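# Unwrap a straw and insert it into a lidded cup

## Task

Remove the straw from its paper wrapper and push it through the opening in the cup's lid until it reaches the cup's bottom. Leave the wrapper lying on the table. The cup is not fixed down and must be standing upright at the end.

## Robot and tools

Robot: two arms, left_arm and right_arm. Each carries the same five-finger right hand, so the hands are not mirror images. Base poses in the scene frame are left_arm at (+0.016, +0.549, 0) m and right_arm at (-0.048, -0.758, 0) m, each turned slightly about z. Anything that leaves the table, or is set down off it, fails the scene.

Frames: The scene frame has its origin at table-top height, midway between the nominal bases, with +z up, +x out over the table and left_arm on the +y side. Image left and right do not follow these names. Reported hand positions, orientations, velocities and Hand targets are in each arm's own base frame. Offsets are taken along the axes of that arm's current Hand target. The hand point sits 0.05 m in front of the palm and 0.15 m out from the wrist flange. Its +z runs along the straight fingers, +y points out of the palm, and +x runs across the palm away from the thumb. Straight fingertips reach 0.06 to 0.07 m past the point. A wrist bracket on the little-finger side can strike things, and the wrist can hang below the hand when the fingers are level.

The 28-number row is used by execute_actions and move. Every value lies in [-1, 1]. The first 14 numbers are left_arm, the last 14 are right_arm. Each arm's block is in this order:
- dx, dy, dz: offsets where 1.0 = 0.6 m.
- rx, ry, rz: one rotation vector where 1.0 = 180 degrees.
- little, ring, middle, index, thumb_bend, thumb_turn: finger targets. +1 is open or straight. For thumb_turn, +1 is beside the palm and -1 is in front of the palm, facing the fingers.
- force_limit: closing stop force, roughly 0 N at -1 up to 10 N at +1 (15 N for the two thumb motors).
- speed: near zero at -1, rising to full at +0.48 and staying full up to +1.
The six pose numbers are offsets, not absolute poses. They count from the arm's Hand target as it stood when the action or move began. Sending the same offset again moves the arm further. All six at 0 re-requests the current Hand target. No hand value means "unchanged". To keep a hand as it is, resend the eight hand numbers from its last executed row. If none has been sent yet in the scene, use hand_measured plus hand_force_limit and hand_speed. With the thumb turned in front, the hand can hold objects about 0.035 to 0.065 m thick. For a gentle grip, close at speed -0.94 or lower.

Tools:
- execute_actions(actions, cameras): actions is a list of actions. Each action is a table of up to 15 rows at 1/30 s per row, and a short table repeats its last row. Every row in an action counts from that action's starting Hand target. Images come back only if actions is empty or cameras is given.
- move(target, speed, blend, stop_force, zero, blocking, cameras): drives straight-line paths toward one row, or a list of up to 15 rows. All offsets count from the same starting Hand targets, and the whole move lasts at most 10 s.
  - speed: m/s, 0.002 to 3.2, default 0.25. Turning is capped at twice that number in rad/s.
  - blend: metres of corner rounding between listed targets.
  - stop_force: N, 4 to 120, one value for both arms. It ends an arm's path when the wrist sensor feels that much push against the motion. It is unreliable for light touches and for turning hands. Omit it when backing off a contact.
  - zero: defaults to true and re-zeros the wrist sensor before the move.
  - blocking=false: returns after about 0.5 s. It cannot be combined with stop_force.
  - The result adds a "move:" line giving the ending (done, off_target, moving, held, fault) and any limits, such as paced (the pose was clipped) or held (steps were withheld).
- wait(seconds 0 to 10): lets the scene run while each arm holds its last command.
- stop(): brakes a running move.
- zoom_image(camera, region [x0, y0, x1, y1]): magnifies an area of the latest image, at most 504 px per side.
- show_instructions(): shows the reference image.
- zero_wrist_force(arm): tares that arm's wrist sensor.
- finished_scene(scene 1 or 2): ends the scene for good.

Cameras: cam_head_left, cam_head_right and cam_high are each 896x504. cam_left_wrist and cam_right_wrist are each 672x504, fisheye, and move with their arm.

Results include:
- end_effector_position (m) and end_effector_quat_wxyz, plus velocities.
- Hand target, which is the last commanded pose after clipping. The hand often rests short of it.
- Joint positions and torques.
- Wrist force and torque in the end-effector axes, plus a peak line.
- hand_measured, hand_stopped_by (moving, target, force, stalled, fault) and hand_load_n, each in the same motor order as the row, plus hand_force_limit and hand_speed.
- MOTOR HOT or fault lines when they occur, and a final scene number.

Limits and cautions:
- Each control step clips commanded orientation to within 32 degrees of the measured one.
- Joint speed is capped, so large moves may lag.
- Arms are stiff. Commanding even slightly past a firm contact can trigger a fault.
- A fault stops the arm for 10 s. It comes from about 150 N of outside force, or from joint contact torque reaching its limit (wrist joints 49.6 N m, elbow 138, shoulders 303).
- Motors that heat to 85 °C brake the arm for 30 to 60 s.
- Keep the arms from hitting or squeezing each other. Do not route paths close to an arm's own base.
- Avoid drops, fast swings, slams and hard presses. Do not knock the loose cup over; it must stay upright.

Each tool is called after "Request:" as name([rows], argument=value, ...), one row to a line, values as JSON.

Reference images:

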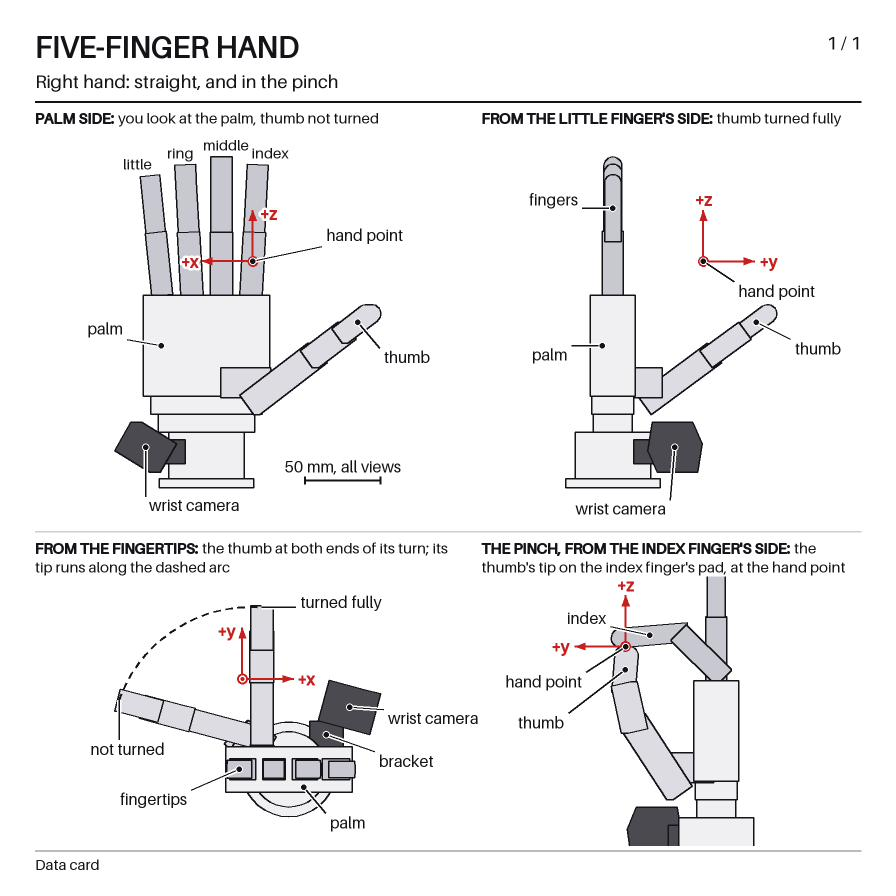

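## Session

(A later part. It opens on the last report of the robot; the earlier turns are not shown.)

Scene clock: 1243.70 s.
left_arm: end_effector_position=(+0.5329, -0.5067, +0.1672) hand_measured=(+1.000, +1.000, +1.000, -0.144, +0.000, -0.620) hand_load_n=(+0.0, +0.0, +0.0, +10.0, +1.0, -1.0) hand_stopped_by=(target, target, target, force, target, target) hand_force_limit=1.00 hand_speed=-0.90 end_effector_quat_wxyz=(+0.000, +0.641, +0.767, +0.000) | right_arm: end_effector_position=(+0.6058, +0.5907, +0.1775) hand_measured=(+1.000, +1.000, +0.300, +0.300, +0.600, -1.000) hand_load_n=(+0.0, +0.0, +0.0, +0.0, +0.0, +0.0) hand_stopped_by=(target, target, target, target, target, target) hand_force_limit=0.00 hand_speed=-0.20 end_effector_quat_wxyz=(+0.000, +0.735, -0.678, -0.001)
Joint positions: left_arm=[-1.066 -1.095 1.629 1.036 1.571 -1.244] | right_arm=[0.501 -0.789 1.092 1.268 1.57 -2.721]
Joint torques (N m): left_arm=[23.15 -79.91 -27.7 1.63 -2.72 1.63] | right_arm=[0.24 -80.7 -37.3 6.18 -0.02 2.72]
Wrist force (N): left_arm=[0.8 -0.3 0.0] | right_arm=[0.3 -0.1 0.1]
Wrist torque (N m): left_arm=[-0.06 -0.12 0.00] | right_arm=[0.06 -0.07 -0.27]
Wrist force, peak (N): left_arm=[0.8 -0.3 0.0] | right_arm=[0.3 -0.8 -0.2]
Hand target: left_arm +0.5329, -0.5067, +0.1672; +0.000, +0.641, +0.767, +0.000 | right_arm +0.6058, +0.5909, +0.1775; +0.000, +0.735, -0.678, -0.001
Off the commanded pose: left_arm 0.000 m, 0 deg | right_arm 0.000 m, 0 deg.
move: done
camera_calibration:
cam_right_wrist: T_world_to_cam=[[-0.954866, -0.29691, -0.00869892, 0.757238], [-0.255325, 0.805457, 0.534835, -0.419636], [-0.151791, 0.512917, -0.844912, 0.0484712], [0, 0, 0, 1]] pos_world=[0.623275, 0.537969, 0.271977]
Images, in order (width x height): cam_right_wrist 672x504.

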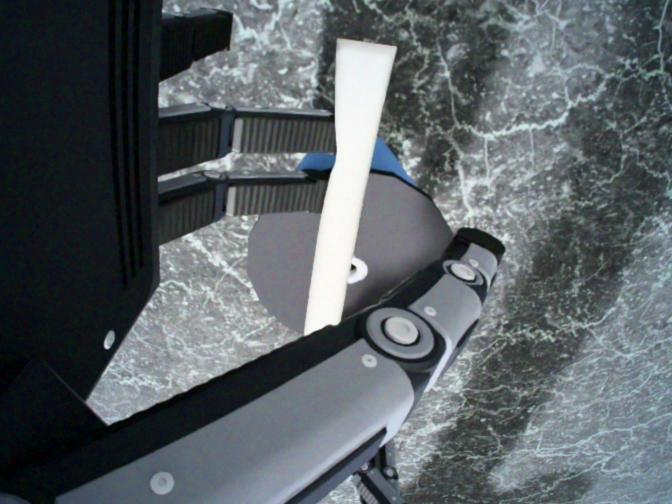

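Request:
move([
  [0,0,0,0,0,0,1,1,1,-0.5,0.0,-0.62,1.0,-0.9,0.0458,-0.0117,0.0033,0,0,0,1,1,0.3,0.3,0.6,-1,0,-0.2],
  [0,0,0,0,0,0,1,1,1,-0.5,0.0,-0.62,1.0,-0.9,0.0458,-0.0117,0.0033,0,0,0,1,1,0.05,0.05,0.02,-1,0,-0.4],
  [0,0,0,0,0,0,1,1,1,-0.5,0.0,-0.62,1.0,-0.9,0.0458,-0.0117,0.0033,0,0,0,1,1,-0.6,-0.6,0.02,-1,0.3,-0.92],
], cameras=["cam_right_wrist","cam_left_wrist"], speed=0.08)

Request:
zoom_image(camera="cam_right_wrist", region=[220, 70, 470, 320])

Scene clock: 1278.67 s.
left_arm: end_effector_position=(+0.5329, -0.5067, +0.1672) hand_measured=(+1.000, +1.000, +1.000, -0.144, +0.000, -0.620) hand_load_n=(+0.0, +0.0, +0.0, +9.5, +0.0, -1.0) hand_stopped_by=(target, target, target, force, target, target) hand_force_limit=1.00 hand_speed=-0.90 end_effector_quat_wxyz=(+0.000, +0.641, +0.767, +0.000) | right_arm: end_effector_position=(+0.6150, +0.5641, +0.1755) hand_measured=(+1.000, +1.000, -0.172, -0.134, +0.022, -1.000) hand_load_n=(+0.0, +0.0, +7.5, +7.0, +4.0, +0.0) hand_stopped_by=(target, target, force, force, target, target) hand_force_limit=0.30 hand_speed=-0.92 end_effector_quat_wxyz=(+0.000, +0.735, -0.678, -0.001)
Joint positions: left_arm=[-1.066 -1.095 1.629 1.036 1.571 -1.244] | right_arm=[0.468 -0.805 1.125 1.251 1.57 -2.753]
Joint torques (N m): left_arm=[21.06 -79.25 -28.86 2.26 -2.3 1.79] | right_arm=[-11.37 -101.82 -26.88 2.49 -1.91 -3.26]
Wrist force (N): left_arm=[0.8 0.0 -0.2] | right_arm=[0.1 -0.5 0.2]
Wrist torque (N m): left_arm=[-0.04 -0.07 -0.03] | right_arm=[-0.01 0.09 -0.09]
Wrist force, peak (N): left_arm=[1.0 -0.2 -0.5] | right_arm=[-0.9 -0.4 1.2]
Hand target: left_arm +0.5329, -0.5067, +0.1672; +0.000, +0.641, +0.767, +0.000 | right_arm +0.6150, +0.5641, +0.1755; +0.000, +0.735, -0.678, -0.001
Off the commanded pose: left_arm 0.000 m, 0 deg | right_arm 0.000 m, 0 deg.
move: done
camera_calibration:
cam_left_wrist: T_world_to_cam=[[0.916012, 0.401133, -0.00370425, -0.283672], [0.337978, -0.766754, 0.545766, -0.667017], [0.216084, -0.50118, -0.83793, -0.114283], [0, 0, 0, 1]] pos_world=[0.509979, -0.454924, 0.267223]
cam_right_wrist: T_world_to_cam=[[-0.954865, -0.296912, -0.00869846, 0.758108], [-0.255334, 0.805484, 0.53479, -0.394787], [-0.151779, 0.512873, -0.84494, 0.0618435], [0, 0, 0, 1]] pos_world=[0.632475, 0.511369, 0.269977]
Images, in order (width x height): cam_left_wrist 672x504, cam_right_wrist 672x504.

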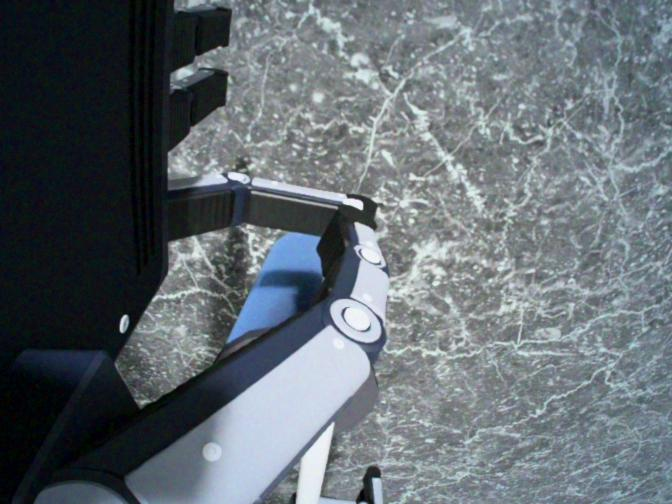

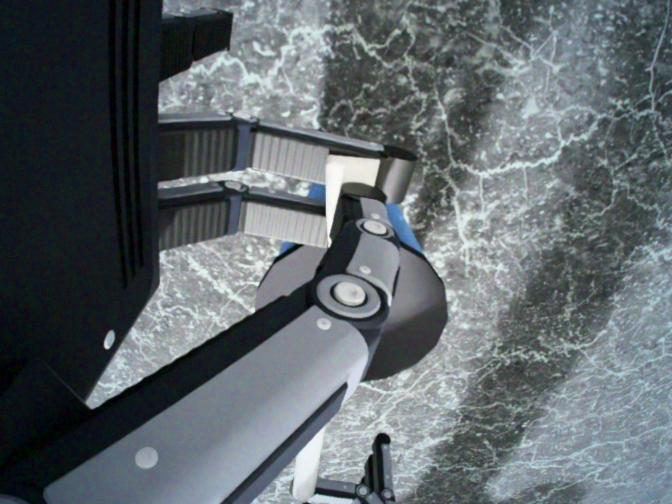

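Scaled by 2.016 from the camera's 672x504 image, which has a finer 960x720 frame.

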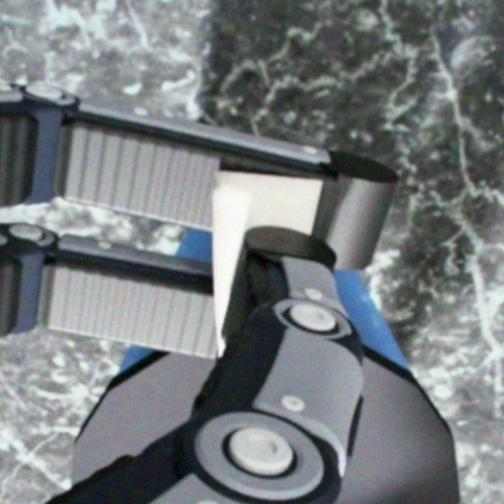

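Request:
move(target=[0.03,0,0,0,0,0,1,1,1,-0.5,0.0,-0.62,1.0,-0.9,0,0,0,0,0,0,1,1,-0.6,-0.6,0.02,-1,0.3,-0.92], cameras=["cam_right_wrist","cam_left_wrist","cam_high"], speed=0.004)

Request:
zoom_image(camera="cam_left_wrist", region=[240, 120, 440, 320])

Request:
zoom_image(camera="cam_high", region=[555, 140, 635, 240])

Scene clock: 1303.60 s.
left_arm: end_effector_position=(+0.5297, -0.4890, +0.1672) hand_measured=(+1.000, +1.000, +1.000, -0.144, +0.000, -0.620) hand_load_n=(+0.0, +0.0, +0.0, +0.0, +0.0, +0.0) hand_stopped_by=(target, target, target, force, target, target) hand_force_limit=1.00 hand_speed=-0.90 end_effector_quat_wxyz=(+0.000, +0.641, +0.767, +0.000) | right_arm: end_effector_position=(+0.6150, +0.5641, +0.1755) hand_measured=(+1.000, +1.000, -0.172, -0.134, +0.022, -1.000) hand_load_n=(+0.0, +0.0, +7.5, +4.5, +4.5, -0.5) hand_stopped_by=(target, target, force, force, target, target) hand_force_limit=0.30 hand_speed=-0.92 end_effector_quat_wxyz=(+0.000, +0.735, -0.678, -0.001)
Joint positions: left_arm=[-1.057 -1.117 1.663 1.024 1.571 -1.235] | right_arm=[0.468 -0.805 1.125 1.251 1.57 -2.753]
Joint torques (N m): left_arm=[22.75 -77.99 -26.18 0.63 -1.19 2.11] | right_arm=[-7.06 -100.98 -29.86 3.98 0.07 -2.94]
Wrist force (N): left_arm=[0.3 -0.4 -0.2] | right_arm=[-0.3 -0.5 0.3]
Wrist torque (N m): left_arm=[-0.09 -0.06 -0.04] | right_arm=[-0.03 0.05 -0.10]
Wrist force, peak (N): left_arm=[-8.0 0.2 -1.3] | right_arm=[-8.3 0.3 0.7]
Hand target: left_arm +0.5297, -0.4889, +0.1672; +0.000, +0.641, +0.767, +0.000 | right_arm +0.6150, +0.5641, +0.1755; +0.000, +0.735, -0.678, -0.001
Off the commanded pose: left_arm 0.000 m, 0 deg | right_arm 0.000 m, 0 deg.
move: done
camera_calibration:
cam_left_wrist: T_world_to_cam=[[0.916012, 0.401133, -0.00370425, -0.287841], [0.337978, -0.766754, 0.545766, -0.652364], [0.216084, -0.50118, -0.83793, -0.104721], [0, 0, 0, 1]] pos_world=[0.506779, -0.437224, 0.267223]
cam_right_wrist: T_world_to_cam=[[-0.954865, -0.296912, -0.00869846, 0.758108], [-0.255334, 0.805484, 0.53479, -0.394787], [-0.151779, 0.512873, -0.84494, 0.0618435], [0, 0, 0, 1]] pos_world=[0.632475, 0.511369, 0.269977]
Images, in order (width x height): cam_high 896x504, cam_left_wrist 672x504, cam_right_wrist 672x504.

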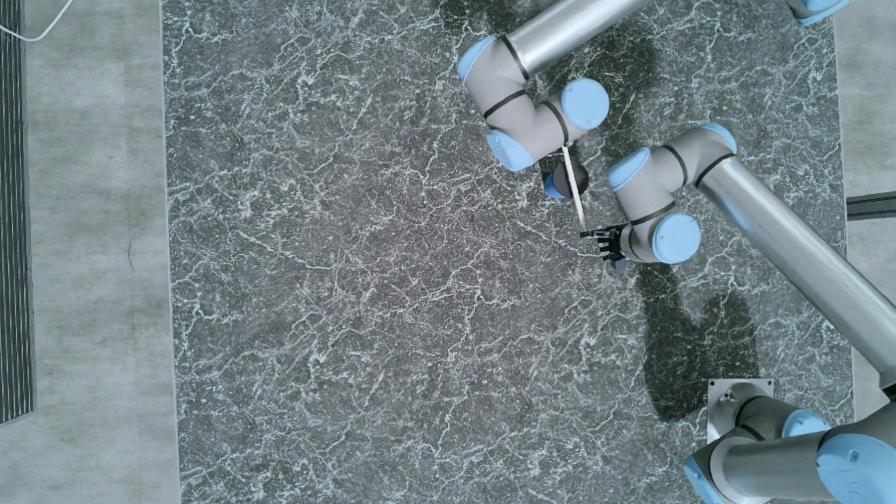

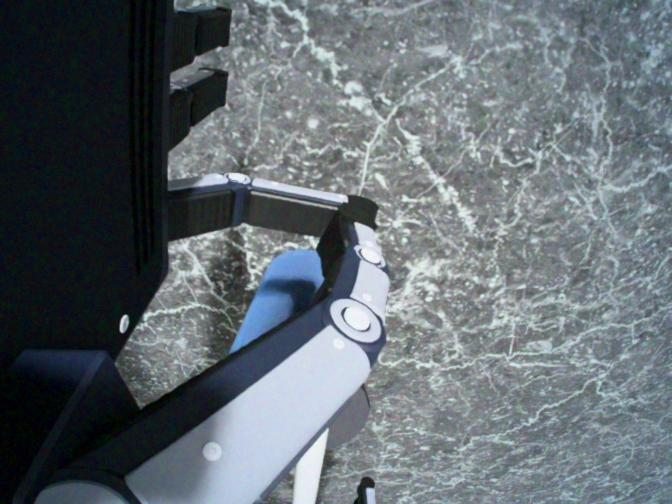

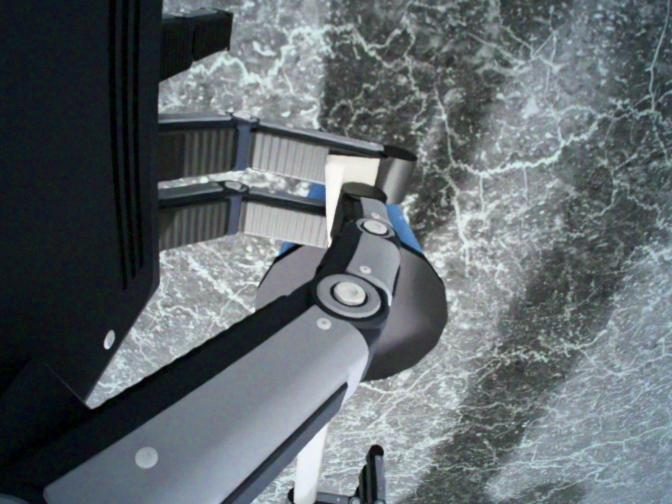

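Scaled by 2.520 from the camera's 672x504 image, which has a finer 960x720 frame.

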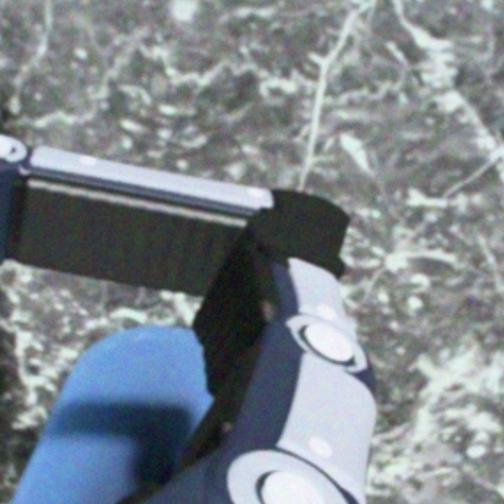

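Scaled by 5.040 from the camera's 896x504 image, which has a finer 1280x720 frame.

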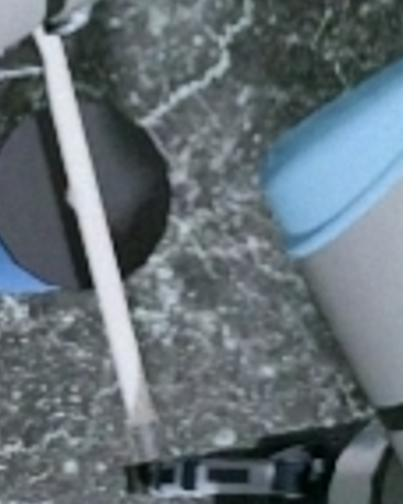

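Request:
zoom_image(camera="cam_high", region=[565, 205, 605, 245])

Request:
zoom_image(camera="cam_right_wrist", region=[270, 400, 400, 504])

Scaled by 12.600 from the camera's 896x504 image, which has a finer 1280x720 frame.

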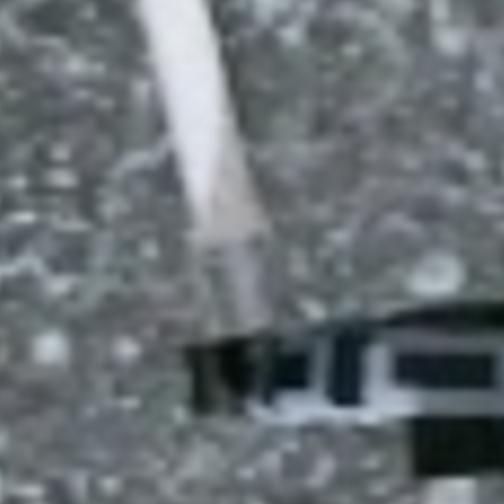

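Scaled by 3.877 from the camera's 672x504 image, which has a finer 960x720 frame.

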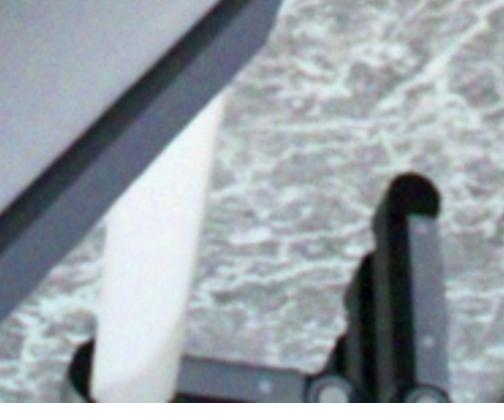

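Request:
move([
  [0,0,0,0,0,0,1,1,1,0.3,0.15,-0.62,0.7,-0.2,0,0,0,0,0,0,1,1,-0.6,-0.6,0.02,-1,0.3,-0.92],
  [-0.0295,0.0,0,0,0,0,1,1,1,0.3,0.15,-0.62,0.7,-0.2,0,0,0,0,0,0,1,1,-0.6,-0.6,0.02,-1,0.3,-0.92],
  [-0.0295,0.0,0,0,0,0,1,1,1,0.05,0.0,-0.62,0.5,-0.6,0,0,0,0,0,0,1,1,-0.6,-0.6,0.02,-1,0.3,-0.92],
  [-0.0295,0.0,0,0,0,0,1,1,1,-0.5,0.0,-0.62,1.0,-0.85,0,0,0,0,0,0,1,1,-0.6,-0.6,0.02,-1,0.3,-0.92],
], cameras=["cam_left_wrist"], speed=0.06)

Request:
zoom_image(camera="cam_left_wrist", region=[240, 120, 440, 320])

Scene clock: 1391.43 s.
left_arm: end_effector_position=(+0.5329, -0.5064, +0.1672) hand_measured=(+1.000, +1.000, +1.000, -0.168, +0.002, -0.620) hand_load_n=(+0.0, +0.0, +0.0, +10.5, +4.5, -1.5) hand_stopped_by=(target, target, target, force, target, target) hand_force_limit=1.00 hand_speed=-0.85 end_effector_quat_wxyz=(+0.000, +0.641, +0.767, +0.000) | right_arm: end_effector_position=(+0.6150, +0.5641, +0.1755) hand_measured=(+1.000, +1.000, -0.172, -0.134, +0.022, -1.000) hand_load_n=(+0.0, +0.0, +7.5, +5.5, +4.5, -0.5) hand_stopped_by=(target, target, force, force, target, target) hand_force_limit=0.30 hand_speed=-0.92 end_effector_quat_wxyz=(+0.000, +0.735, -0.678, -0.001)
Joint positions: left_arm=[-1.066 -1.096 1.63 1.036 1.571 -1.244] | right_arm=[0.468 -0.805 1.125 1.251 1.57 -2.753]
Joint torques (N m): left_arm=[-18.59 -57.42 -39.69 6.16 0.25 -1.75] | right_arm=[-5.36 -100.34 -31.39 5.14 -1.32 -2.54]
Wrist force (N): left_arm=[0.8 -0.6 -0.3] | right_arm=[0.3 -0.4 0.2]
Wrist torque (N m): left_arm=[-0.15 -0.08 0.07] | right_arm=[-0.03 0.07 -0.14]
Wrist force, peak (N): left_arm=[1.1 -0.4 -0.3] | right_arm=[-0.3 -0.9 0.4]
Hand target: left_arm +0.5329, -0.5064, +0.1672; +0.000, +0.641, +0.767, +0.000 | right_arm +0.6150, +0.5641, +0.1755; +0.000, +0.735, -0.678, -0.001
Off the commanded pose: left_arm 0.000 m, 0 deg | right_arm 0.000 m, 0 deg.
move: done
camera_calibration:
cam_left_wrist: T_world_to_cam=[[0.916012, 0.401133, -0.00370425, -0.283701], [0.337978, -0.766754, 0.545766, -0.666753], [0.216084, -0.50118, -0.83793, -0.114111], [0, 0, 0, 1]] pos_world=[0.509879, -0.454624, 0.267223]
Images, in order (width x height): cam_left_wrist 672x504.

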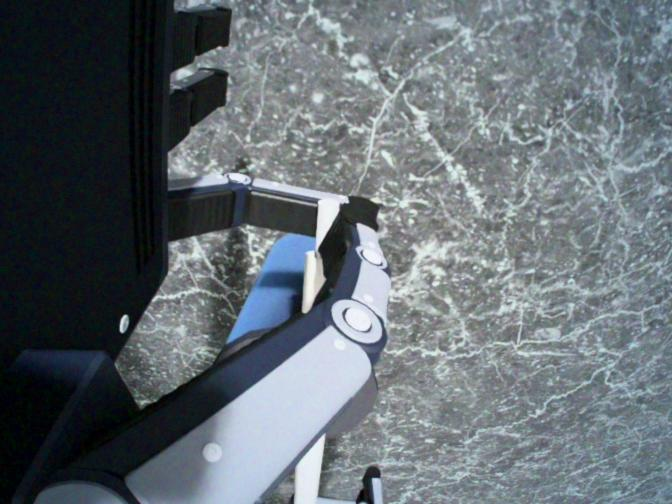

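Scaled by 2.520 from the camera's 672x504 image, which has a finer 960x720 frame.

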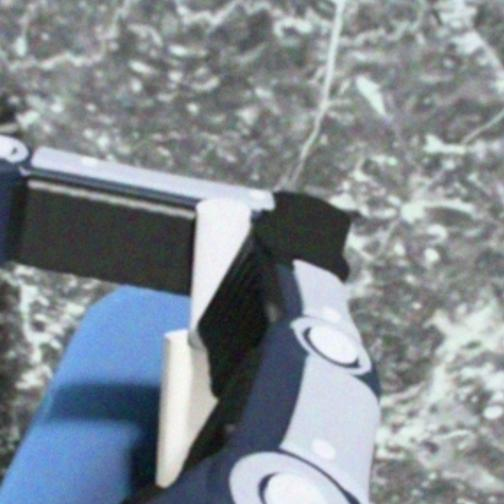

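Request:
move([
  [0,0,0,0,0,0,1,1,1,0.3,0.5,-0.62,0.7,-0.2,0,0,0,0,0,0,1,1,-0.6,-0.6,0.02,-1,0.3,-0.92],
  [0,-0.0125,-0.0067,0,0,0,1,1,1,0.3,0.5,-0.62,0.7,-0.2,0,0,0,0,0,0,1,1,-0.6,-0.6,0.02,-1,0.3,-0.92],
  [0,-0.0125,-0.0067,0,0,0,1,1,1,0.05,0.0,-0.62,-0.5,-0.6,0,0,0,0,0,0,1,1,-0.6,-0.6,0.02,-1,0.3,-0.92],
  [0,-0.0125,-0.0067,0,0,0,1,1,1,-0.5,0.0,-0.62,1.0,-0.85,0,0,0,0,0,0,1,1,-0.6,-0.6,0.02,-1,0.3,-0.92],
], cameras=["cam_left_wrist"], speed=0.06)

Request:
zoom_image(camera="cam_left_wrist", region=[240, 120, 440, 320])

Scene clock: 1419.43 s.
left_arm: end_effector_position=(+0.5255, -0.5077, +0.1713) hand_measured=(+1.000, +1.000, +1.000, -0.238, +0.000, -0.620) hand_load_n=(+0.0, +0.0, +0.0, +11.5, +0.5, -0.5) hand_stopped_by=(target, target, target, force, target, target) hand_force_limit=1.00 hand_speed=-0.85 end_effector_quat_wxyz=(+0.000, +0.641, +0.767, +0.000) | right_arm: end_effector_position=(+0.6150, +0.5641, +0.1755) hand_measured=(+1.000, +1.000, -0.172, -0.134, +0.022, -1.000) hand_load_n=(+0.0, +0.0, +8.0, +3.0, +4.0, +0.0) hand_stopped_by=(target, target, force, force, target, target) hand_force_limit=0.30 hand_speed=-0.92 end_effector_quat_wxyz=(+0.000, +0.735, -0.678, -0.001)
Joint positions: left_arm=[-1.076 -1.105 1.636 1.039 1.571 -1.255] | right_arm=[0.468 -0.805 1.125 1.251 1.57 -2.753]
Joint torques (N m): left_arm=[-18.41 -78.51 -26.75 6.42 -0.49 -1.98] | right_arm=[-3 -99.52 -34.42 5.15 -1.06 -2.02]
Wrist force (N): left_arm=[0.5 -0.4 -0.2] | right_arm=[-0.2 -0.7 -0.3]
Wrist torque (N m): left_arm=[-0.06 -0.08 0.11] | right_arm=[-0.03 0.01 -0.08]
Wrist force, peak (N): left_arm=[0.9 -0.4 -1.1] | right_arm=[0.3 -0.7 0.9]
Hand target: left_arm +0.5255, -0.5077, +0.1713; +0.000, +0.641, +0.767, +0.000 | right_arm +0.6150, +0.5641, +0.1755; +0.000, +0.735, -0.678, -0.001
Off the commanded pose: left_arm 0.000 m, 0 deg | right_arm 0.000 m, 0 deg.
move: done
camera_calibration:
cam_left_wrist: T_world_to_cam=[[0.916012, 0.401133, -0.00370425, -0.276386], [0.337978, -0.766754, 0.545766, -0.667432], [0.216084, -0.50118, -0.83793, -0.109812], [0, 0, 0, 1]] pos_world=[0.502479, -0.455924, 0.271223]
Images, in order (width x height): cam_left_wrist 672x504.

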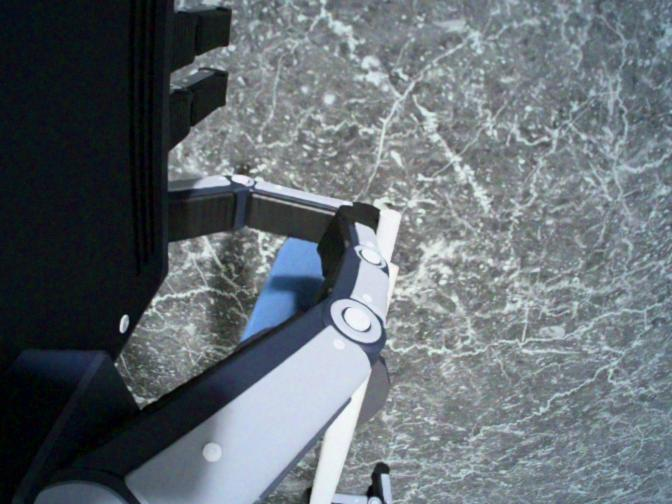

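Scaled by 2.520 from the camera's 672x504 image, which has a finer 960x720 frame.

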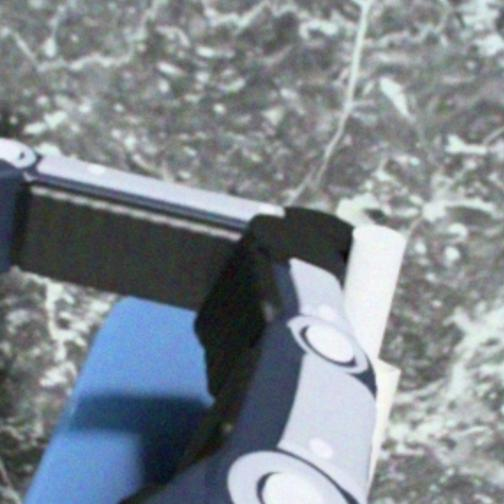

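Request:
move([
  [0,0,0,0,0,0,1,1,1,0.35,0.0,-0.62,1.0,-0.2,0,0,0,0,0,0,1,1,-0.6,-0.6,0.02,-1,0.3,-0.92],
  [0,0,-0.0167,0,0,0,1,1,1,0.35,0.0,-0.62,1.0,-0.2,0,0,0,0,0,0,1,1,-0.6,-0.6,0.02,-1,0.3,-0.92],
  [0,0.0217,-0.0167,0,0,-0.0222,1,1,1,0.35,0.0,-0.62,1.0,-0.2,0,0,0,0,0,0,1,1,-0.6,-0.6,0.02,-1,0.3,-0.92],
], cameras=["cam_left_wrist"], speed=0.06)

Request:
zoom_image(camera="cam_left_wrist", region=[240, 120, 440, 320])

Scene clock: 1457.97 s.
left_arm: end_effector_position=(+0.5382, -0.5054, +0.1813) hand_measured=(+1.000, +1.000, +1.000, +0.350, +0.000, -0.620) hand_load_n=(+0.0, +0.0, +0.0, -0.5, +0.0, +0.0) hand_stopped_by=(target, target, target, target, target, target) hand_force_limit=1.00 hand_speed=-0.20 end_effector_quat_wxyz=(+0.000, +0.614, +0.789, +0.000) | right_arm: end_effector_position=(+0.6150, +0.5641, +0.1755) hand_measured=(+1.000, +1.000, -0.172, -0.134, +0.022, -1.000) hand_load_n=(+0.0, +0.0, +7.5, +4.0, +4.5, -0.5) hand_stopped_by=(target, target, force, force, target, target) hand_force_limit=0.30 hand_speed=-0.92 end_effector_quat_wxyz=(+0.000, +0.735, -0.678, -0.001)
Joint positions: left_arm=[-1.063 -1.099 1.607 1.063 1.571 -1.311] | right_arm=[0.468 -0.805 1.125 1.251 1.57 -2.753]
Joint torques (N m): left_arm=[22.55 -58.21 -39.18 6.44 -1.4 -1.81] | right_arm=[-1.45 -98.37 -36.44 5.25 -0.93 -2.1]
Wrist force (N): left_arm=[0.7 -0.3 0.0] | right_arm=[0.1 -0.5 0.2]
Wrist torque (N m): left_arm=[-0.06 -0.15 0.07] | right_arm=[-0.03 -0.02 -0.08]
Wrist force, peak (N): left_arm=[0.8 -0.7 -0.3] | right_arm=[0.1 -0.9 0.4]
Hand target: left_arm +0.5383, -0.5054, +0.1813; +0.000, +0.614, +0.789, +0.000 | right_arm +0.6150, +0.5641, +0.1755; +0.000, +0.735, -0.678, -0.001
Off the commanded pose: left_arm 0.000 m, 0 deg | right_arm 0.000 m, 0 deg.
move: done
camera_calibration:
cam_left_wrist: T_world_to_cam=[[0.885998, 0.463674, -0.00373465, -0.241199], [0.390337, -0.741468, 0.545767, -0.690837], [0.250289, -0.485007, -0.837928, -0.113271], [0, 0, 0, 1]] pos_world=[0.511711, -0.455333, 0.281223]
Images, in order (width x height): cam_left_wrist 672x504.

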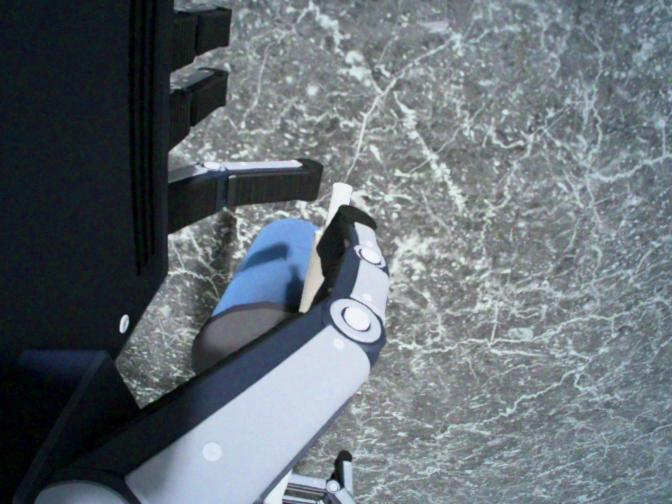

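Scaled by 2.520 from the camera's 672x504 image, which has a finer 960x720 frame.

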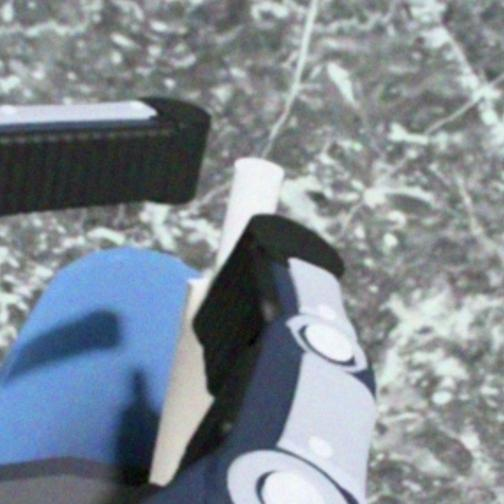

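Request:
move([
  [0,0,0,0,0,0,1,1,1,0.35,0.5,-0.62,1.0,-0.2,0,0,0,0,0,0,1,1,-0.6,-0.6,0.02,-1,0.3,-0.92],
  [0.0117,-0.004,-0.0158,0,0,0,1,1,1,0.35,0.5,-0.62,1.0,-0.2,0,0,0,0,0,0,1,1,-0.6,-0.6,0.02,-1,0.3,-0.92],
  [0.0117,-0.004,-0.0158,0,0,0,1,1,1,0.2,0.0,-0.62,-0.5,-0.4,0,0,0,0,0,0,1,1,-0.6,-0.6,0.02,-1,0.3,-0.92],
], cameras=["cam_left_wrist"], speed=0.06)

Request:
zoom_image(camera="cam_left_wrist", region=[240, 120, 440, 320])

Scene clock: 1500.27 s.
left_arm: end_effector_position=(+0.5343, -0.4991, +0.1908) hand_measured=(+1.000, +1.000, +1.000, +0.200, +0.000, -0.620) hand_load_n=(+0.0, +0.5, +0.0, +0.0, +0.0, +0.0) hand_stopped_by=(target, target, target, target, target, target) hand_force_limit=-0.50 hand_speed=-0.40 end_effector_quat_wxyz=(+0.000, +0.614, +0.789, +0.000) | right_arm: end_effector_position=(+0.6150, +0.5641, +0.1755) hand_measured=(+1.000, +1.000, -0.172, -0.134, +0.022, -1.000) hand_load_n=(+0.0, +0.0, +7.5, +4.0, +4.5, +0.0) hand_stopped_by=(target, target, force, force, target, target) hand_force_limit=0.30 hand_speed=-0.92 end_effector_quat_wxyz=(+0.000, +0.735, -0.678, -0.001)
Joint positions: left_arm=[-1.063 -1.117 1.616 1.072 1.571 -1.312] | right_arm=[0.468 -0.805 1.125 1.251 1.57 -2.753]
Joint torques (N m): left_arm=[-19.42 -78.86 -26.63 6.14 -0.07 -1.91] | right_arm=[-1.97 -97.87 -37.91 5.32 -0.9 -1.52]
Wrist force (N): left_arm=[0.5 0.0 -0.2] | right_arm=[-0.1 -0.6 0.3]
Wrist torque (N m): left_arm=[-0.03 -0.11 0.04] | right_arm=[-0.03 0.02 -0.10]
Wrist force, peak (N): left_arm=[0.8 -0.4 0.5] | right_arm=[-0.3 -0.9 0.3]
Hand target: left_arm +0.5343, -0.4991, +0.1908; +0.000, +0.614, +0.789, +0.000 | right_arm +0.6150, +0.5641, +0.1755; +0.000, +0.735, -0.678, -0.001
Off the commanded pose: left_arm 0.000 m, 0 deg | right_arm 0.000 m, 0 deg.
move: done
camera_calibration:
cam_left_wrist: T_world_to_cam=[[0.885842, 0.463972, -0.00378762, -0.240266], [0.390621, -0.741341, 0.545737, -0.689941], [0.250399, -0.484916, -0.837948, -0.101311], [0, 0, 0, 1]] pos_world=[0.507711, -0.449132, 0.290723]
Images, in order (width x height): cam_left_wrist 672x504.

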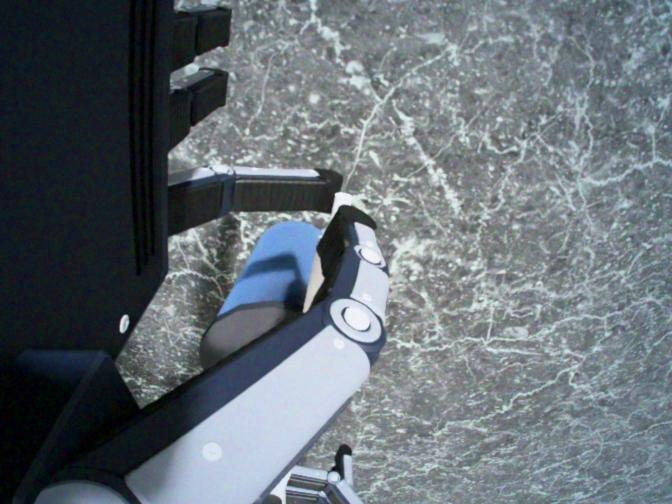

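Scaled by 2.520 from the camera's 672x504 image, which has a finer 960x720 frame.

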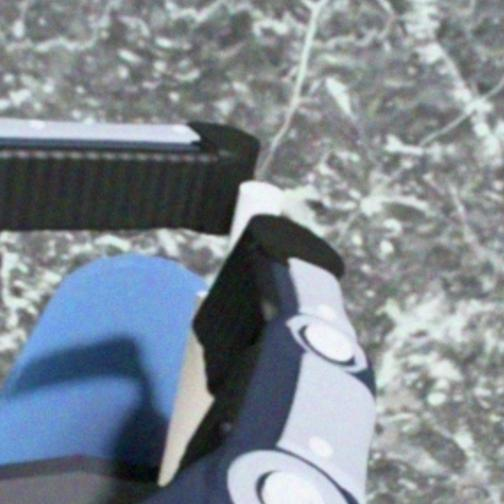

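Request:
move([
  [0,0,-0.0042,0,0,0,1,1,1,0.2,0.0,-0.62,-0.5,-0.4,0,0,0,0,0,0,1,1,-0.6,-0.6,0.02,-1,0.3,-0.92],
  [0,-0.0075,-0.0042,0,0,0,1,1,1,0.2,0.0,-0.62,-0.5,-0.4,0,0,0,0,0,0,1,1,-0.6,-0.6,0.02,-1,0.3,-0.92],
  [0,-0.0075,-0.0042,0,0,0,1,1,1,-0.5,0.0,-0.62,1.0,-0.85,0,0,0,0,0,0,1,1,-0.6,-0.6,0.02,-1,0.3,-0.92],
], cameras=["cam_left_wrist"], speed=0.06)

Request:
zoom_image(camera="cam_left_wrist", region=[240, 120, 440, 320])

Scene clock: 1517.90 s.
left_arm: end_effector_position=(+0.5299, -0.5003, +0.1933) hand_measured=(+1.000, +1.000, +1.000, -0.240, +0.000, -0.620) hand_load_n=(+0.0, +0.0, +0.0, +12.5, +1.0, -0.5) hand_stopped_by=(target, target, target, force, target, target) hand_force_limit=1.00 hand_speed=-0.85 end_effector_quat_wxyz=(+0.000, +0.614, +0.789, +0.000) | right_arm: end_effector_position=(+0.6150, +0.5641, +0.1755) hand_measured=(+1.000, +1.000, -0.172, -0.134, +0.022, -1.000) hand_load_n=(+0.0, +0.0, +7.5, +4.0, +4.5, +0.0) hand_stopped_by=(target, target, force, force, target, target) hand_force_limit=0.30 hand_speed=-0.92 end_effector_quat_wxyz=(+0.000, +0.735, -0.678, -0.001)
Joint positions: left_arm=[-1.07 -1.122 1.619 1.074 1.571 -1.318] | right_arm=[0.468 -0.805 1.125 1.251 1.57 -2.753]
Joint torques (N m): left_arm=[-19.16 -79.47 -27.43 1.06 0.38 -1.94] | right_arm=[-1.54 -96.48 -38.16 5.29 -0.56 -1.32]
Wrist force (N): left_arm=[0.4 -0.3 0.1] | right_arm=[0.0 -0.3 0.1]
Wrist torque (N m): left_arm=[-0.10 -0.11 0.02] | right_arm=[0.00 0.00 -0.08]
Wrist force, peak (N): left_arm=[1.0 0.2 0.5] | right_arm=[-0.4 -0.8 0.2]
Hand target: left_arm +0.5299, -0.5003, +0.1933; +0.000, +0.614, +0.789, +0.000 | right_arm +0.6150, +0.5641, +0.1755; +0.000, +0.735, -0.678, -0.001
Off the commanded pose: left_arm 0.000 m, 0 deg | right_arm 0.000 m, 0 deg.
move: done
camera_calibration:
cam_left_wrist: T_world_to_cam=[[0.885842, 0.463972, -0.00378762, -0.235848], [0.390621, -0.741341, 0.545737, -0.690402], [0.250399, -0.484916, -0.837948, -0.0986481], [0, 0, 0, 1]] pos_world=[0.503311, -0.450232, 0.293223]
Images, in order (width x height): cam_left_wrist 672x504.

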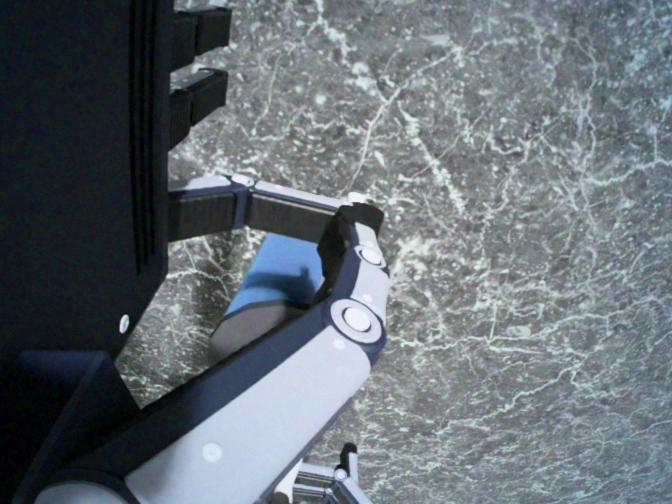

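Scaled by 2.520 from the camera's 672x504 image, which has a finer 960x720 frame.

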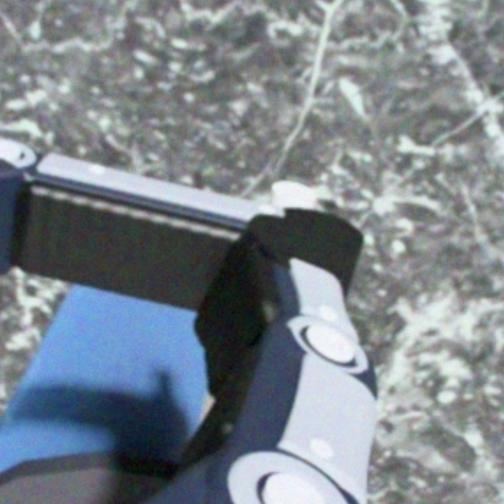

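Request:
move([
  [0,0,0,0,0,0,1,1,1,1,1,1,0.0,0.2,0,0,0,0,0,0,1,1,-0.6,-0.6,0.02,-1,0.3,-0.92],
  [0.0,0.015,-0.02,0,0,0,1,1,1,1,1,1,0.0,0.2,0,0,0,0,0,0,1,1,-0.6,-0.6,0.02,-1,0.3,-0.92],
], cameras=["cam_left_wrist"], speed=0.1)

Request:
zoom_image(camera="cam_left_wrist", region=[260, 120, 420, 280])

Request:
move(target=[-0.05,0,0,0,0,0,1,1,1,1,1,1,0.0,0.2,0,0,0,0,0,0,1,1,-0.6,-0.6,0.02,-1,0.3,-0.92], cameras=["cam_left_wrist"], speed=0.1)

Request:
zoom_image(camera="cam_left_wrist", region=[260, 60, 420, 220])

Scene clock: 1547.70 s.
left_arm: end_effector_position=(+0.5385, -0.4981, +0.2051) hand_measured=(+1.000, +1.000, +1.000, +1.000, +1.000, +1.000) hand_load_n=(+0.0, +0.0, +0.0, +0.0, +0.0, +0.0) hand_stopped_by=(target, target, target, target, target, target) hand_force_limit=0.00 hand_speed=0.20 end_effector_quat_wxyz=(+0.000, +0.614, +0.789, +0.000) end_effector_velocity=(+0.001, +0.002, +0.002) end_effector_angular_velocity=(+0.002, +0.001, +0.001) | right_arm: end_effector_position=(+0.6150, +0.5641, +0.1755) hand_measured=(+1.000, +1.000, -0.172, -0.134, +0.022, -1.000) hand_load_n=(+0.0, +0.0, +7.5, +4.0, +4.5, +0.0) hand_stopped_by=(target, target, force, force, target, target) hand_force_limit=0.30 hand_speed=-0.92 end_effector_quat_wxyz=(+0.000, +0.735, -0.678, -0.001)
Joint positions: left_arm=[-1.057 -1.125 1.599 1.096 1.571 -1.305] | right_arm=[0.468 -0.805 1.125 1.251 1.57 -2.753]
Joint velocities: left_arm=[0.003 -0.001 -0.002 0.005 0 0.002] | right_arm=[within noise]
Joint torques (N m): left_arm=[20.59 -80.78 -40.95 5.9 -1.64 2.51] | right_arm=[-1.21 -95.04 -37.45 5.14 -0.53 -0.91]
Wrist force (N): left_arm=[0.6 0.3 0.3] | right_arm=[0.0 -0.5 0.2]
Wrist torque (N m): left_arm=[-0.02 -0.15 -0.07] | right_arm=[-0.03 0.00 -0.08]
Wrist force, peak (N): left_arm=[0.8 -0.1 0.7] | right_arm=[0.0 -0.9 0.4]
Hand target: left_arm +0.5386, -0.4980, +0.2053; +0.000, +0.614, +0.789, +0.000 | right_arm +0.6150, +0.5641, +0.1755; +0.000, +0.735, -0.678, -0.001
Off the commanded pose: left_arm 0.000 m, 0 deg | right_arm 0.000 m, 0 deg.
move: done
camera_calibration:
cam_left_wrist: T_world_to_cam=[[0.885877, 0.463905, -0.00374, -0.244505], [0.390542, -0.741382, 0.545737, -0.698603], [0.250398, -0.484917, -0.837948, -0.0897627], [0, 0, 0, 1]] pos_world=[0.511911, -0.448033, 0.305123]
Images, in order (width x height): cam_left_wrist 672x504.

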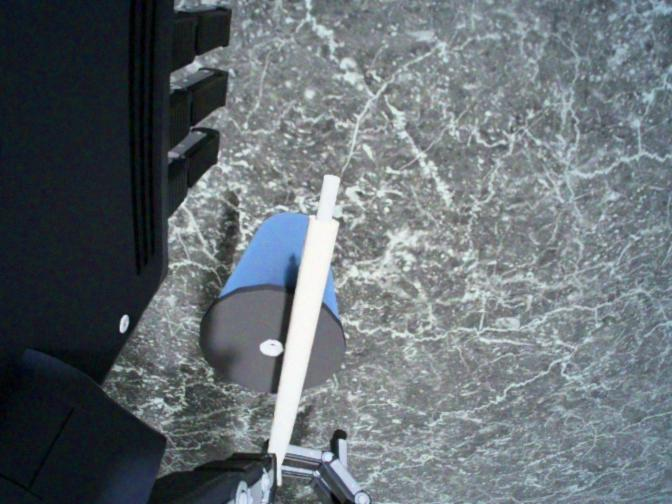

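Scaled by 3.150 from the camera's 672x504 image, which has a finer 960x720 frame.

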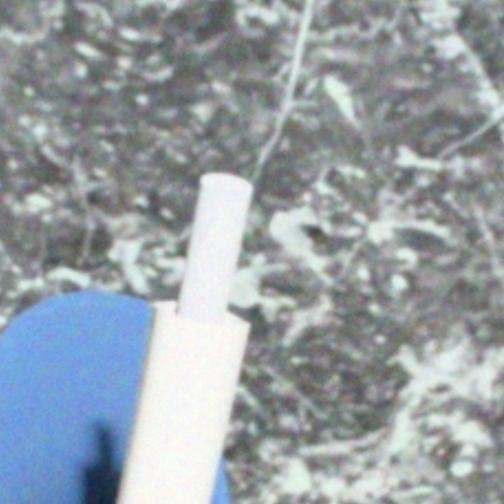

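Scene clock: 1548.63 s.
left_arm: end_effector_position=(+0.5460, -0.5270, +0.2053) hand_measured=(+1.000, +1.000, +1.000, +1.000, +1.000, +1.000) hand_load_n=(-0.5, +0.0, +0.0, +0.0, +0.0, +0.0) hand_stopped_by=(target, target, target, target, target, target) hand_force_limit=0.00 hand_speed=0.20 end_effector_quat_wxyz=(+0.000, +0.614, +0.789, +0.000) | right_arm: end_effector_position=(+0.6150, +0.5641, +0.1755) hand_measured=(+1.000, +1.000, -0.172, -0.134, +0.022, -1.000) hand_load_n=(+0.0, +0.0, +7.5, +4.0, +4.5, +0.0) hand_stopped_by=(target, target, force, force, target, target) hand_force_limit=0.30 hand_speed=-0.92 end_effector_quat_wxyz=(+0.000, +0.735, -0.678, -0.001)
Joint positions: left_arm=[-1.068 -1.086 1.539 1.117 1.571 -1.316] | right_arm=[0.468 -0.805 1.125 1.251 1.57 -2.753]
Joint torques (N m): left_arm=[-18.78 -59.13 -40.95 6.83 -2.48 -1.9] | right_arm=[-1.75 -95.73 -37.77 5.19 -0.59 -1.06]
Wrist force (N): left_arm=[0.5 0.0 0.5] | right_arm=[-0.2 -0.7 0.3]
Wrist torque (N m): left_arm=[-0.01 -0.15 0.07] | right_arm=[-0.06 0.03 -0.10]
Wrist force, peak (N): left_arm=[1.2 0.0 0.0] | right_arm=[-0.2 -0.8 0.4]
Hand target: left_arm +0.5460, -0.5271, +0.2053; +0.000, +0.614, +0.789, +0.000 | right_arm +0.6150, +0.5641, +0.1755; +0.000, +0.735, -0.678, -0.001
Off the commanded pose: left_arm 0.000 m, 0 deg | right_arm 0.000 m, 0 deg.
move: done
camera_calibration:
cam_left_wrist: T_world_to_cam=[[0.885842, 0.463972, -0.00378762, -0.237676], [0.390621, -0.741341, 0.545737, -0.723088], [0.250399, -0.484916, -0.837948, -0.105488], [0, 0, 0, 1]] pos_world=[0.519411, -0.476932, 0.305323]
Images, in order (width x height): cam_left_wrist 672x504.

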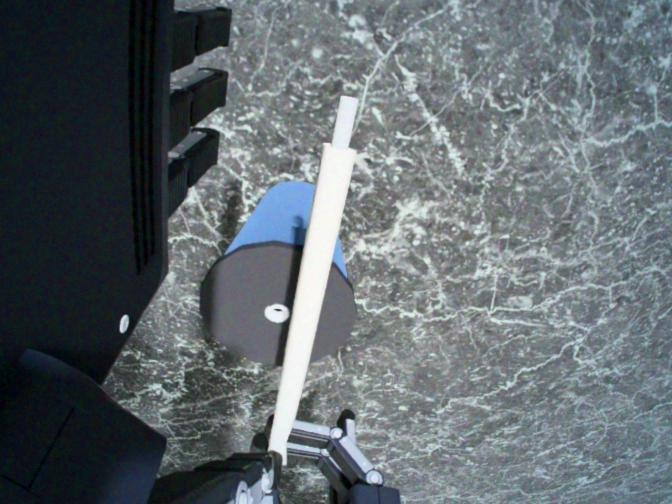

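Scaled by 3.150 from the camera's 672x504 image, which has a finer 960x720 frame.

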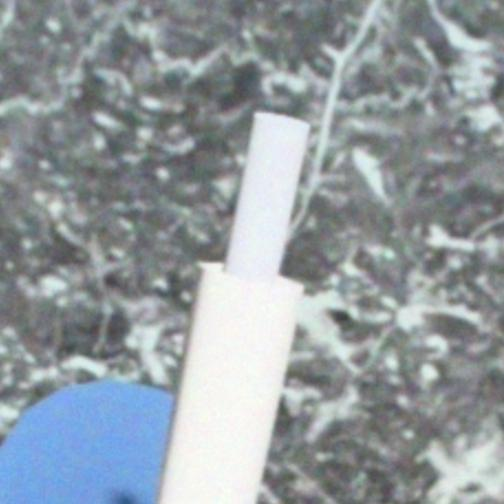

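Request:
move([
  [0,0,0,0,0,0,1,1,1,0.35,0.0,-0.62,0.0,0.2,0,0,0,0,0,0,1,1,-0.6,-0.6,0.02,-1,0.3,-0.92],
  [0.0377,-0.0055,0.0,0,0,0,1,1,1,0.35,0.0,-0.62,0.0,0.2,0,0,0,0,0,0,1,1,-0.6,-0.6,0.02,-1,0.3,-0.92],
  [0.0377,-0.0055,0.053,0,0,0,1,1,1,0.35,0.0,-0.62,0.0,0.2,0,0,0,0,0,0,1,1,-0.6,-0.6,0.02,-1,0.3,-0.92],
], cameras=["cam_left_wrist"], speed=0.1)

Request:
zoom_image(camera="cam_left_wrist", region=[240, 120, 440, 320])

Scene clock: 1682.60 s.
left_arm: end_effector_position=(+0.5372, -0.5060, +0.1737) hand_measured=(+1.000, +1.000, +1.000, +0.350, +0.000, -0.620) hand_load_n=(+0.0, +0.0, +0.0, +0.0, -0.5, +0.0) hand_stopped_by=(target, target, target, target, target, target) hand_force_limit=0.00 hand_speed=0.20 end_effector_quat_wxyz=(+0.000, +0.614, +0.789, +0.000) | right_arm: end_effector_position=(+0.6150, +0.5641, +0.1755) hand_measured=(+1.000, +1.000, -0.172, -0.134, +0.022, -1.000) hand_load_n=(+0.0, +0.0, +8.0, +4.0, +4.5, +0.0) hand_stopped_by=(target, target, force, force, target, target) hand_force_limit=0.30 hand_speed=-0.92 end_effector_quat_wxyz=(+0.000, +0.735, -0.678, -0.001)
Joint positions: left_arm=[-1.064 -1.093 1.613 1.051 1.571 -1.313] | right_arm=[0.468 -0.805 1.125 1.251 1.57 -2.753]
Joint torques (N m): left_arm=[22.14 -56.89 -26.56 1 2.23 1.54] | right_arm=[-1.47 -95.75 -37.36 5.24 -0.3 -0.96]
Wrist force (N): left_arm=[0.4 -0.1 0.2] | right_arm=[-0.1 -0.5 0.3]
Wrist torque (N m): left_arm=[-0.03 -0.11 -0.06] | right_arm=[-0.03 0.01 -0.09]
Wrist force, peak (N): left_arm=[0.5 -0.8 0.7] | right_arm=[-0.2 -1.0 0.3]
Hand target: left_arm +0.5372, -0.5060, +0.1735; +0.000, +0.614, +0.789, +0.000 | right_arm +0.6150, +0.5641, +0.1755; +0.000, +0.735, -0.678, -0.001
Off the commanded pose: left_arm 0.000 m, 0 deg | right_arm 0.000 m, 0 deg.
move: done
camera_calibration:
cam_left_wrist: T_world_to_cam=[[0.885842, 0.463972, -0.00378762, -0.239833], [0.390621, -0.741341, 0.545737, -0.686877], [0.250399, -0.484916, -0.837948, -0.119605], [0, 0, 0, 1]] pos_world=[0.510711, -0.455932, 0.273723]
Images, in order (width x height): cam_left_wrist 672x504.

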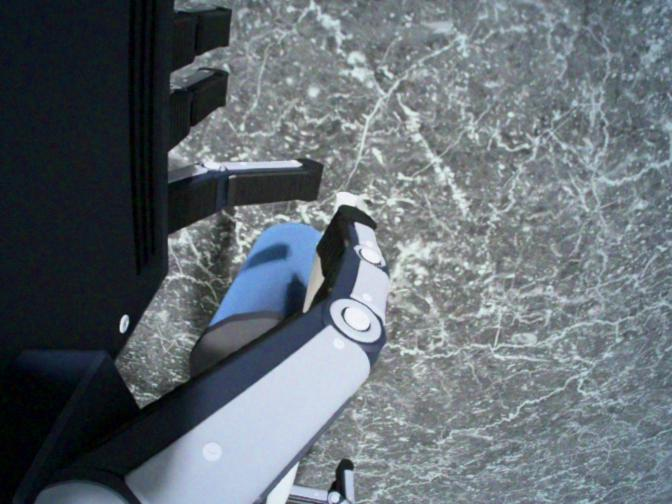

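Scaled by 2.520 from the camera's 672x504 image, which has a finer 960x720 frame.

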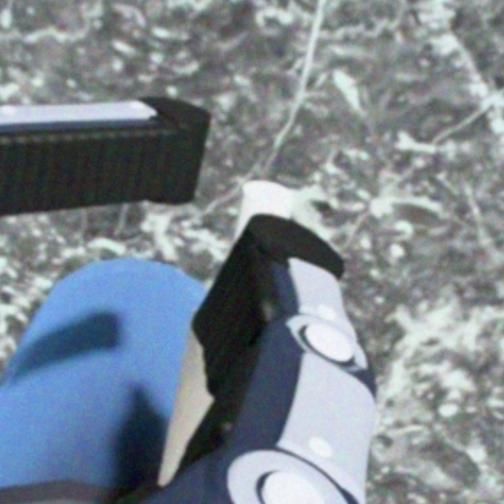

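Request:
move([
  [0,0.005,0,0,0,0,1,1,1,0.35,0.0,-0.62,0.0,0.2,0,0,0,0,0,0,1,1,-0.6,-0.6,0.02,-1,0.3,-0.92],
  [0,0.005,0,0,0,0,1,1,1,0.2,-0.18,-0.62,0.0,0,0,0,0,0,0,0,1,1,-0.6,-0.6,0.02,-1,0.3,-0.92],
  [0,0.005,0,0,0,0,1,1,1,-0.6,-0.18,-0.62,1.0,-0.75,0,0,0,0,0,0,1,1,-0.6,-0.6,0.02,-1,0.3,-0.92],
], cameras=["cam_left_wrist"], speed=0.1)

Request:
zoom_image(camera="cam_left_wrist", region=[240, 120, 440, 320])

Scene clock: 1703.23 s.
left_arm: end_effector_position=(+0.5401, -0.5053, +0.1735) hand_measured=(+1.000, +1.000, +1.000, -0.140, -0.180, -0.620) hand_load_n=(+0.5, +0.0, +0.0, +9.5, -1.0, -0.5) hand_stopped_by=(target, target, target, force, target, target) hand_force_limit=1.00 hand_speed=-0.75 end_effector_quat_wxyz=(+0.000, +0.614, +0.789, +0.000) | right_arm: end_effector_position=(+0.6150, +0.5641, +0.1755) hand_measured=(+1.000, +1.000, -0.172, -0.134, +0.022, -1.000) hand_load_n=(+0.0, +0.0, +7.5, +3.5, +4.5, +0.0) hand_stopped_by=(target, target, force, force, target, target) hand_force_limit=0.30 hand_speed=-0.92 end_effector_quat_wxyz=(+0.000, +0.735, -0.678, -0.001)
Joint positions: left_arm=[-1.06 -1.091 1.61 1.051 1.571 -1.308] | right_arm=[0.468 -0.805 1.125 1.251 1.57 -2.753]
Joint torques (N m): left_arm=[20.86 -58.12 -38.56 6.26 0.64 1.77] | right_arm=[-1.4 -94 -37.03 5.19 -0.37 -0.65]
Wrist force (N): left_arm=[0.0 0.1 0.9] | right_arm=[-0.4 -0.4 -0.2]
Wrist torque (N m): left_arm=[0.01 0.03 -0.09] | right_arm=[-0.01 0.00 -0.09]
Wrist force, peak (N): left_arm=[1.0 -0.2 0.2] | right_arm=[-0.1 -0.9 0.4]
Hand target: left_arm +0.5401, -0.5053, +0.1735; +0.000, +0.614, +0.789, +0.000 | right_arm +0.6150, +0.5641, +0.1755; +0.000, +0.735, -0.678, -0.001
Off the commanded pose: left_arm 0.000 m, 0 deg | right_arm 0.000 m, 0 deg.
move: done
camera_calibration:
cam_left_wrist: T_world_to_cam=[[0.885842, 0.463972, -0.00378762, -0.242728], [0.390621, -0.741341, 0.545737, -0.687327], [0.250399, -0.484916, -0.837948, -0.120243], [0, 0, 0, 1]] pos_world=[0.513611, -0.455232, 0.273423]
Images, in order (width x height): cam_left_wrist 672x504.

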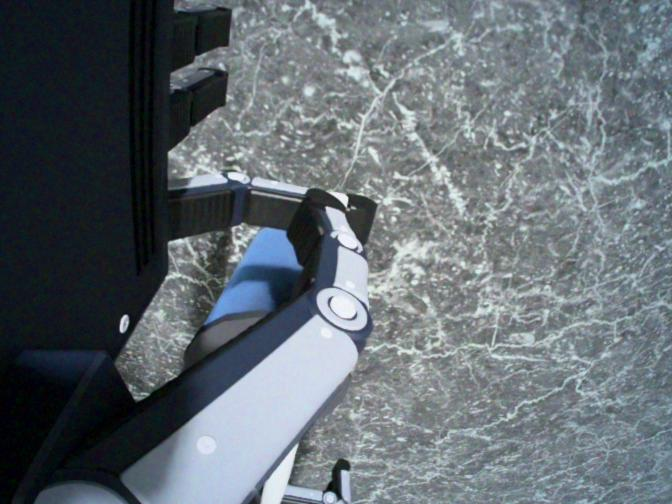

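Scaled by 2.520 from the camera's 672x504 image, which has a finer 960x720 frame.

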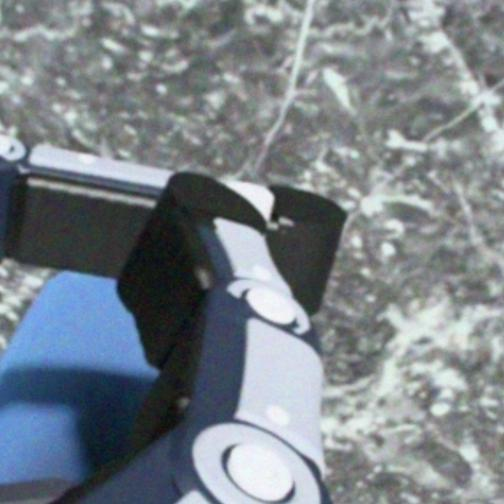

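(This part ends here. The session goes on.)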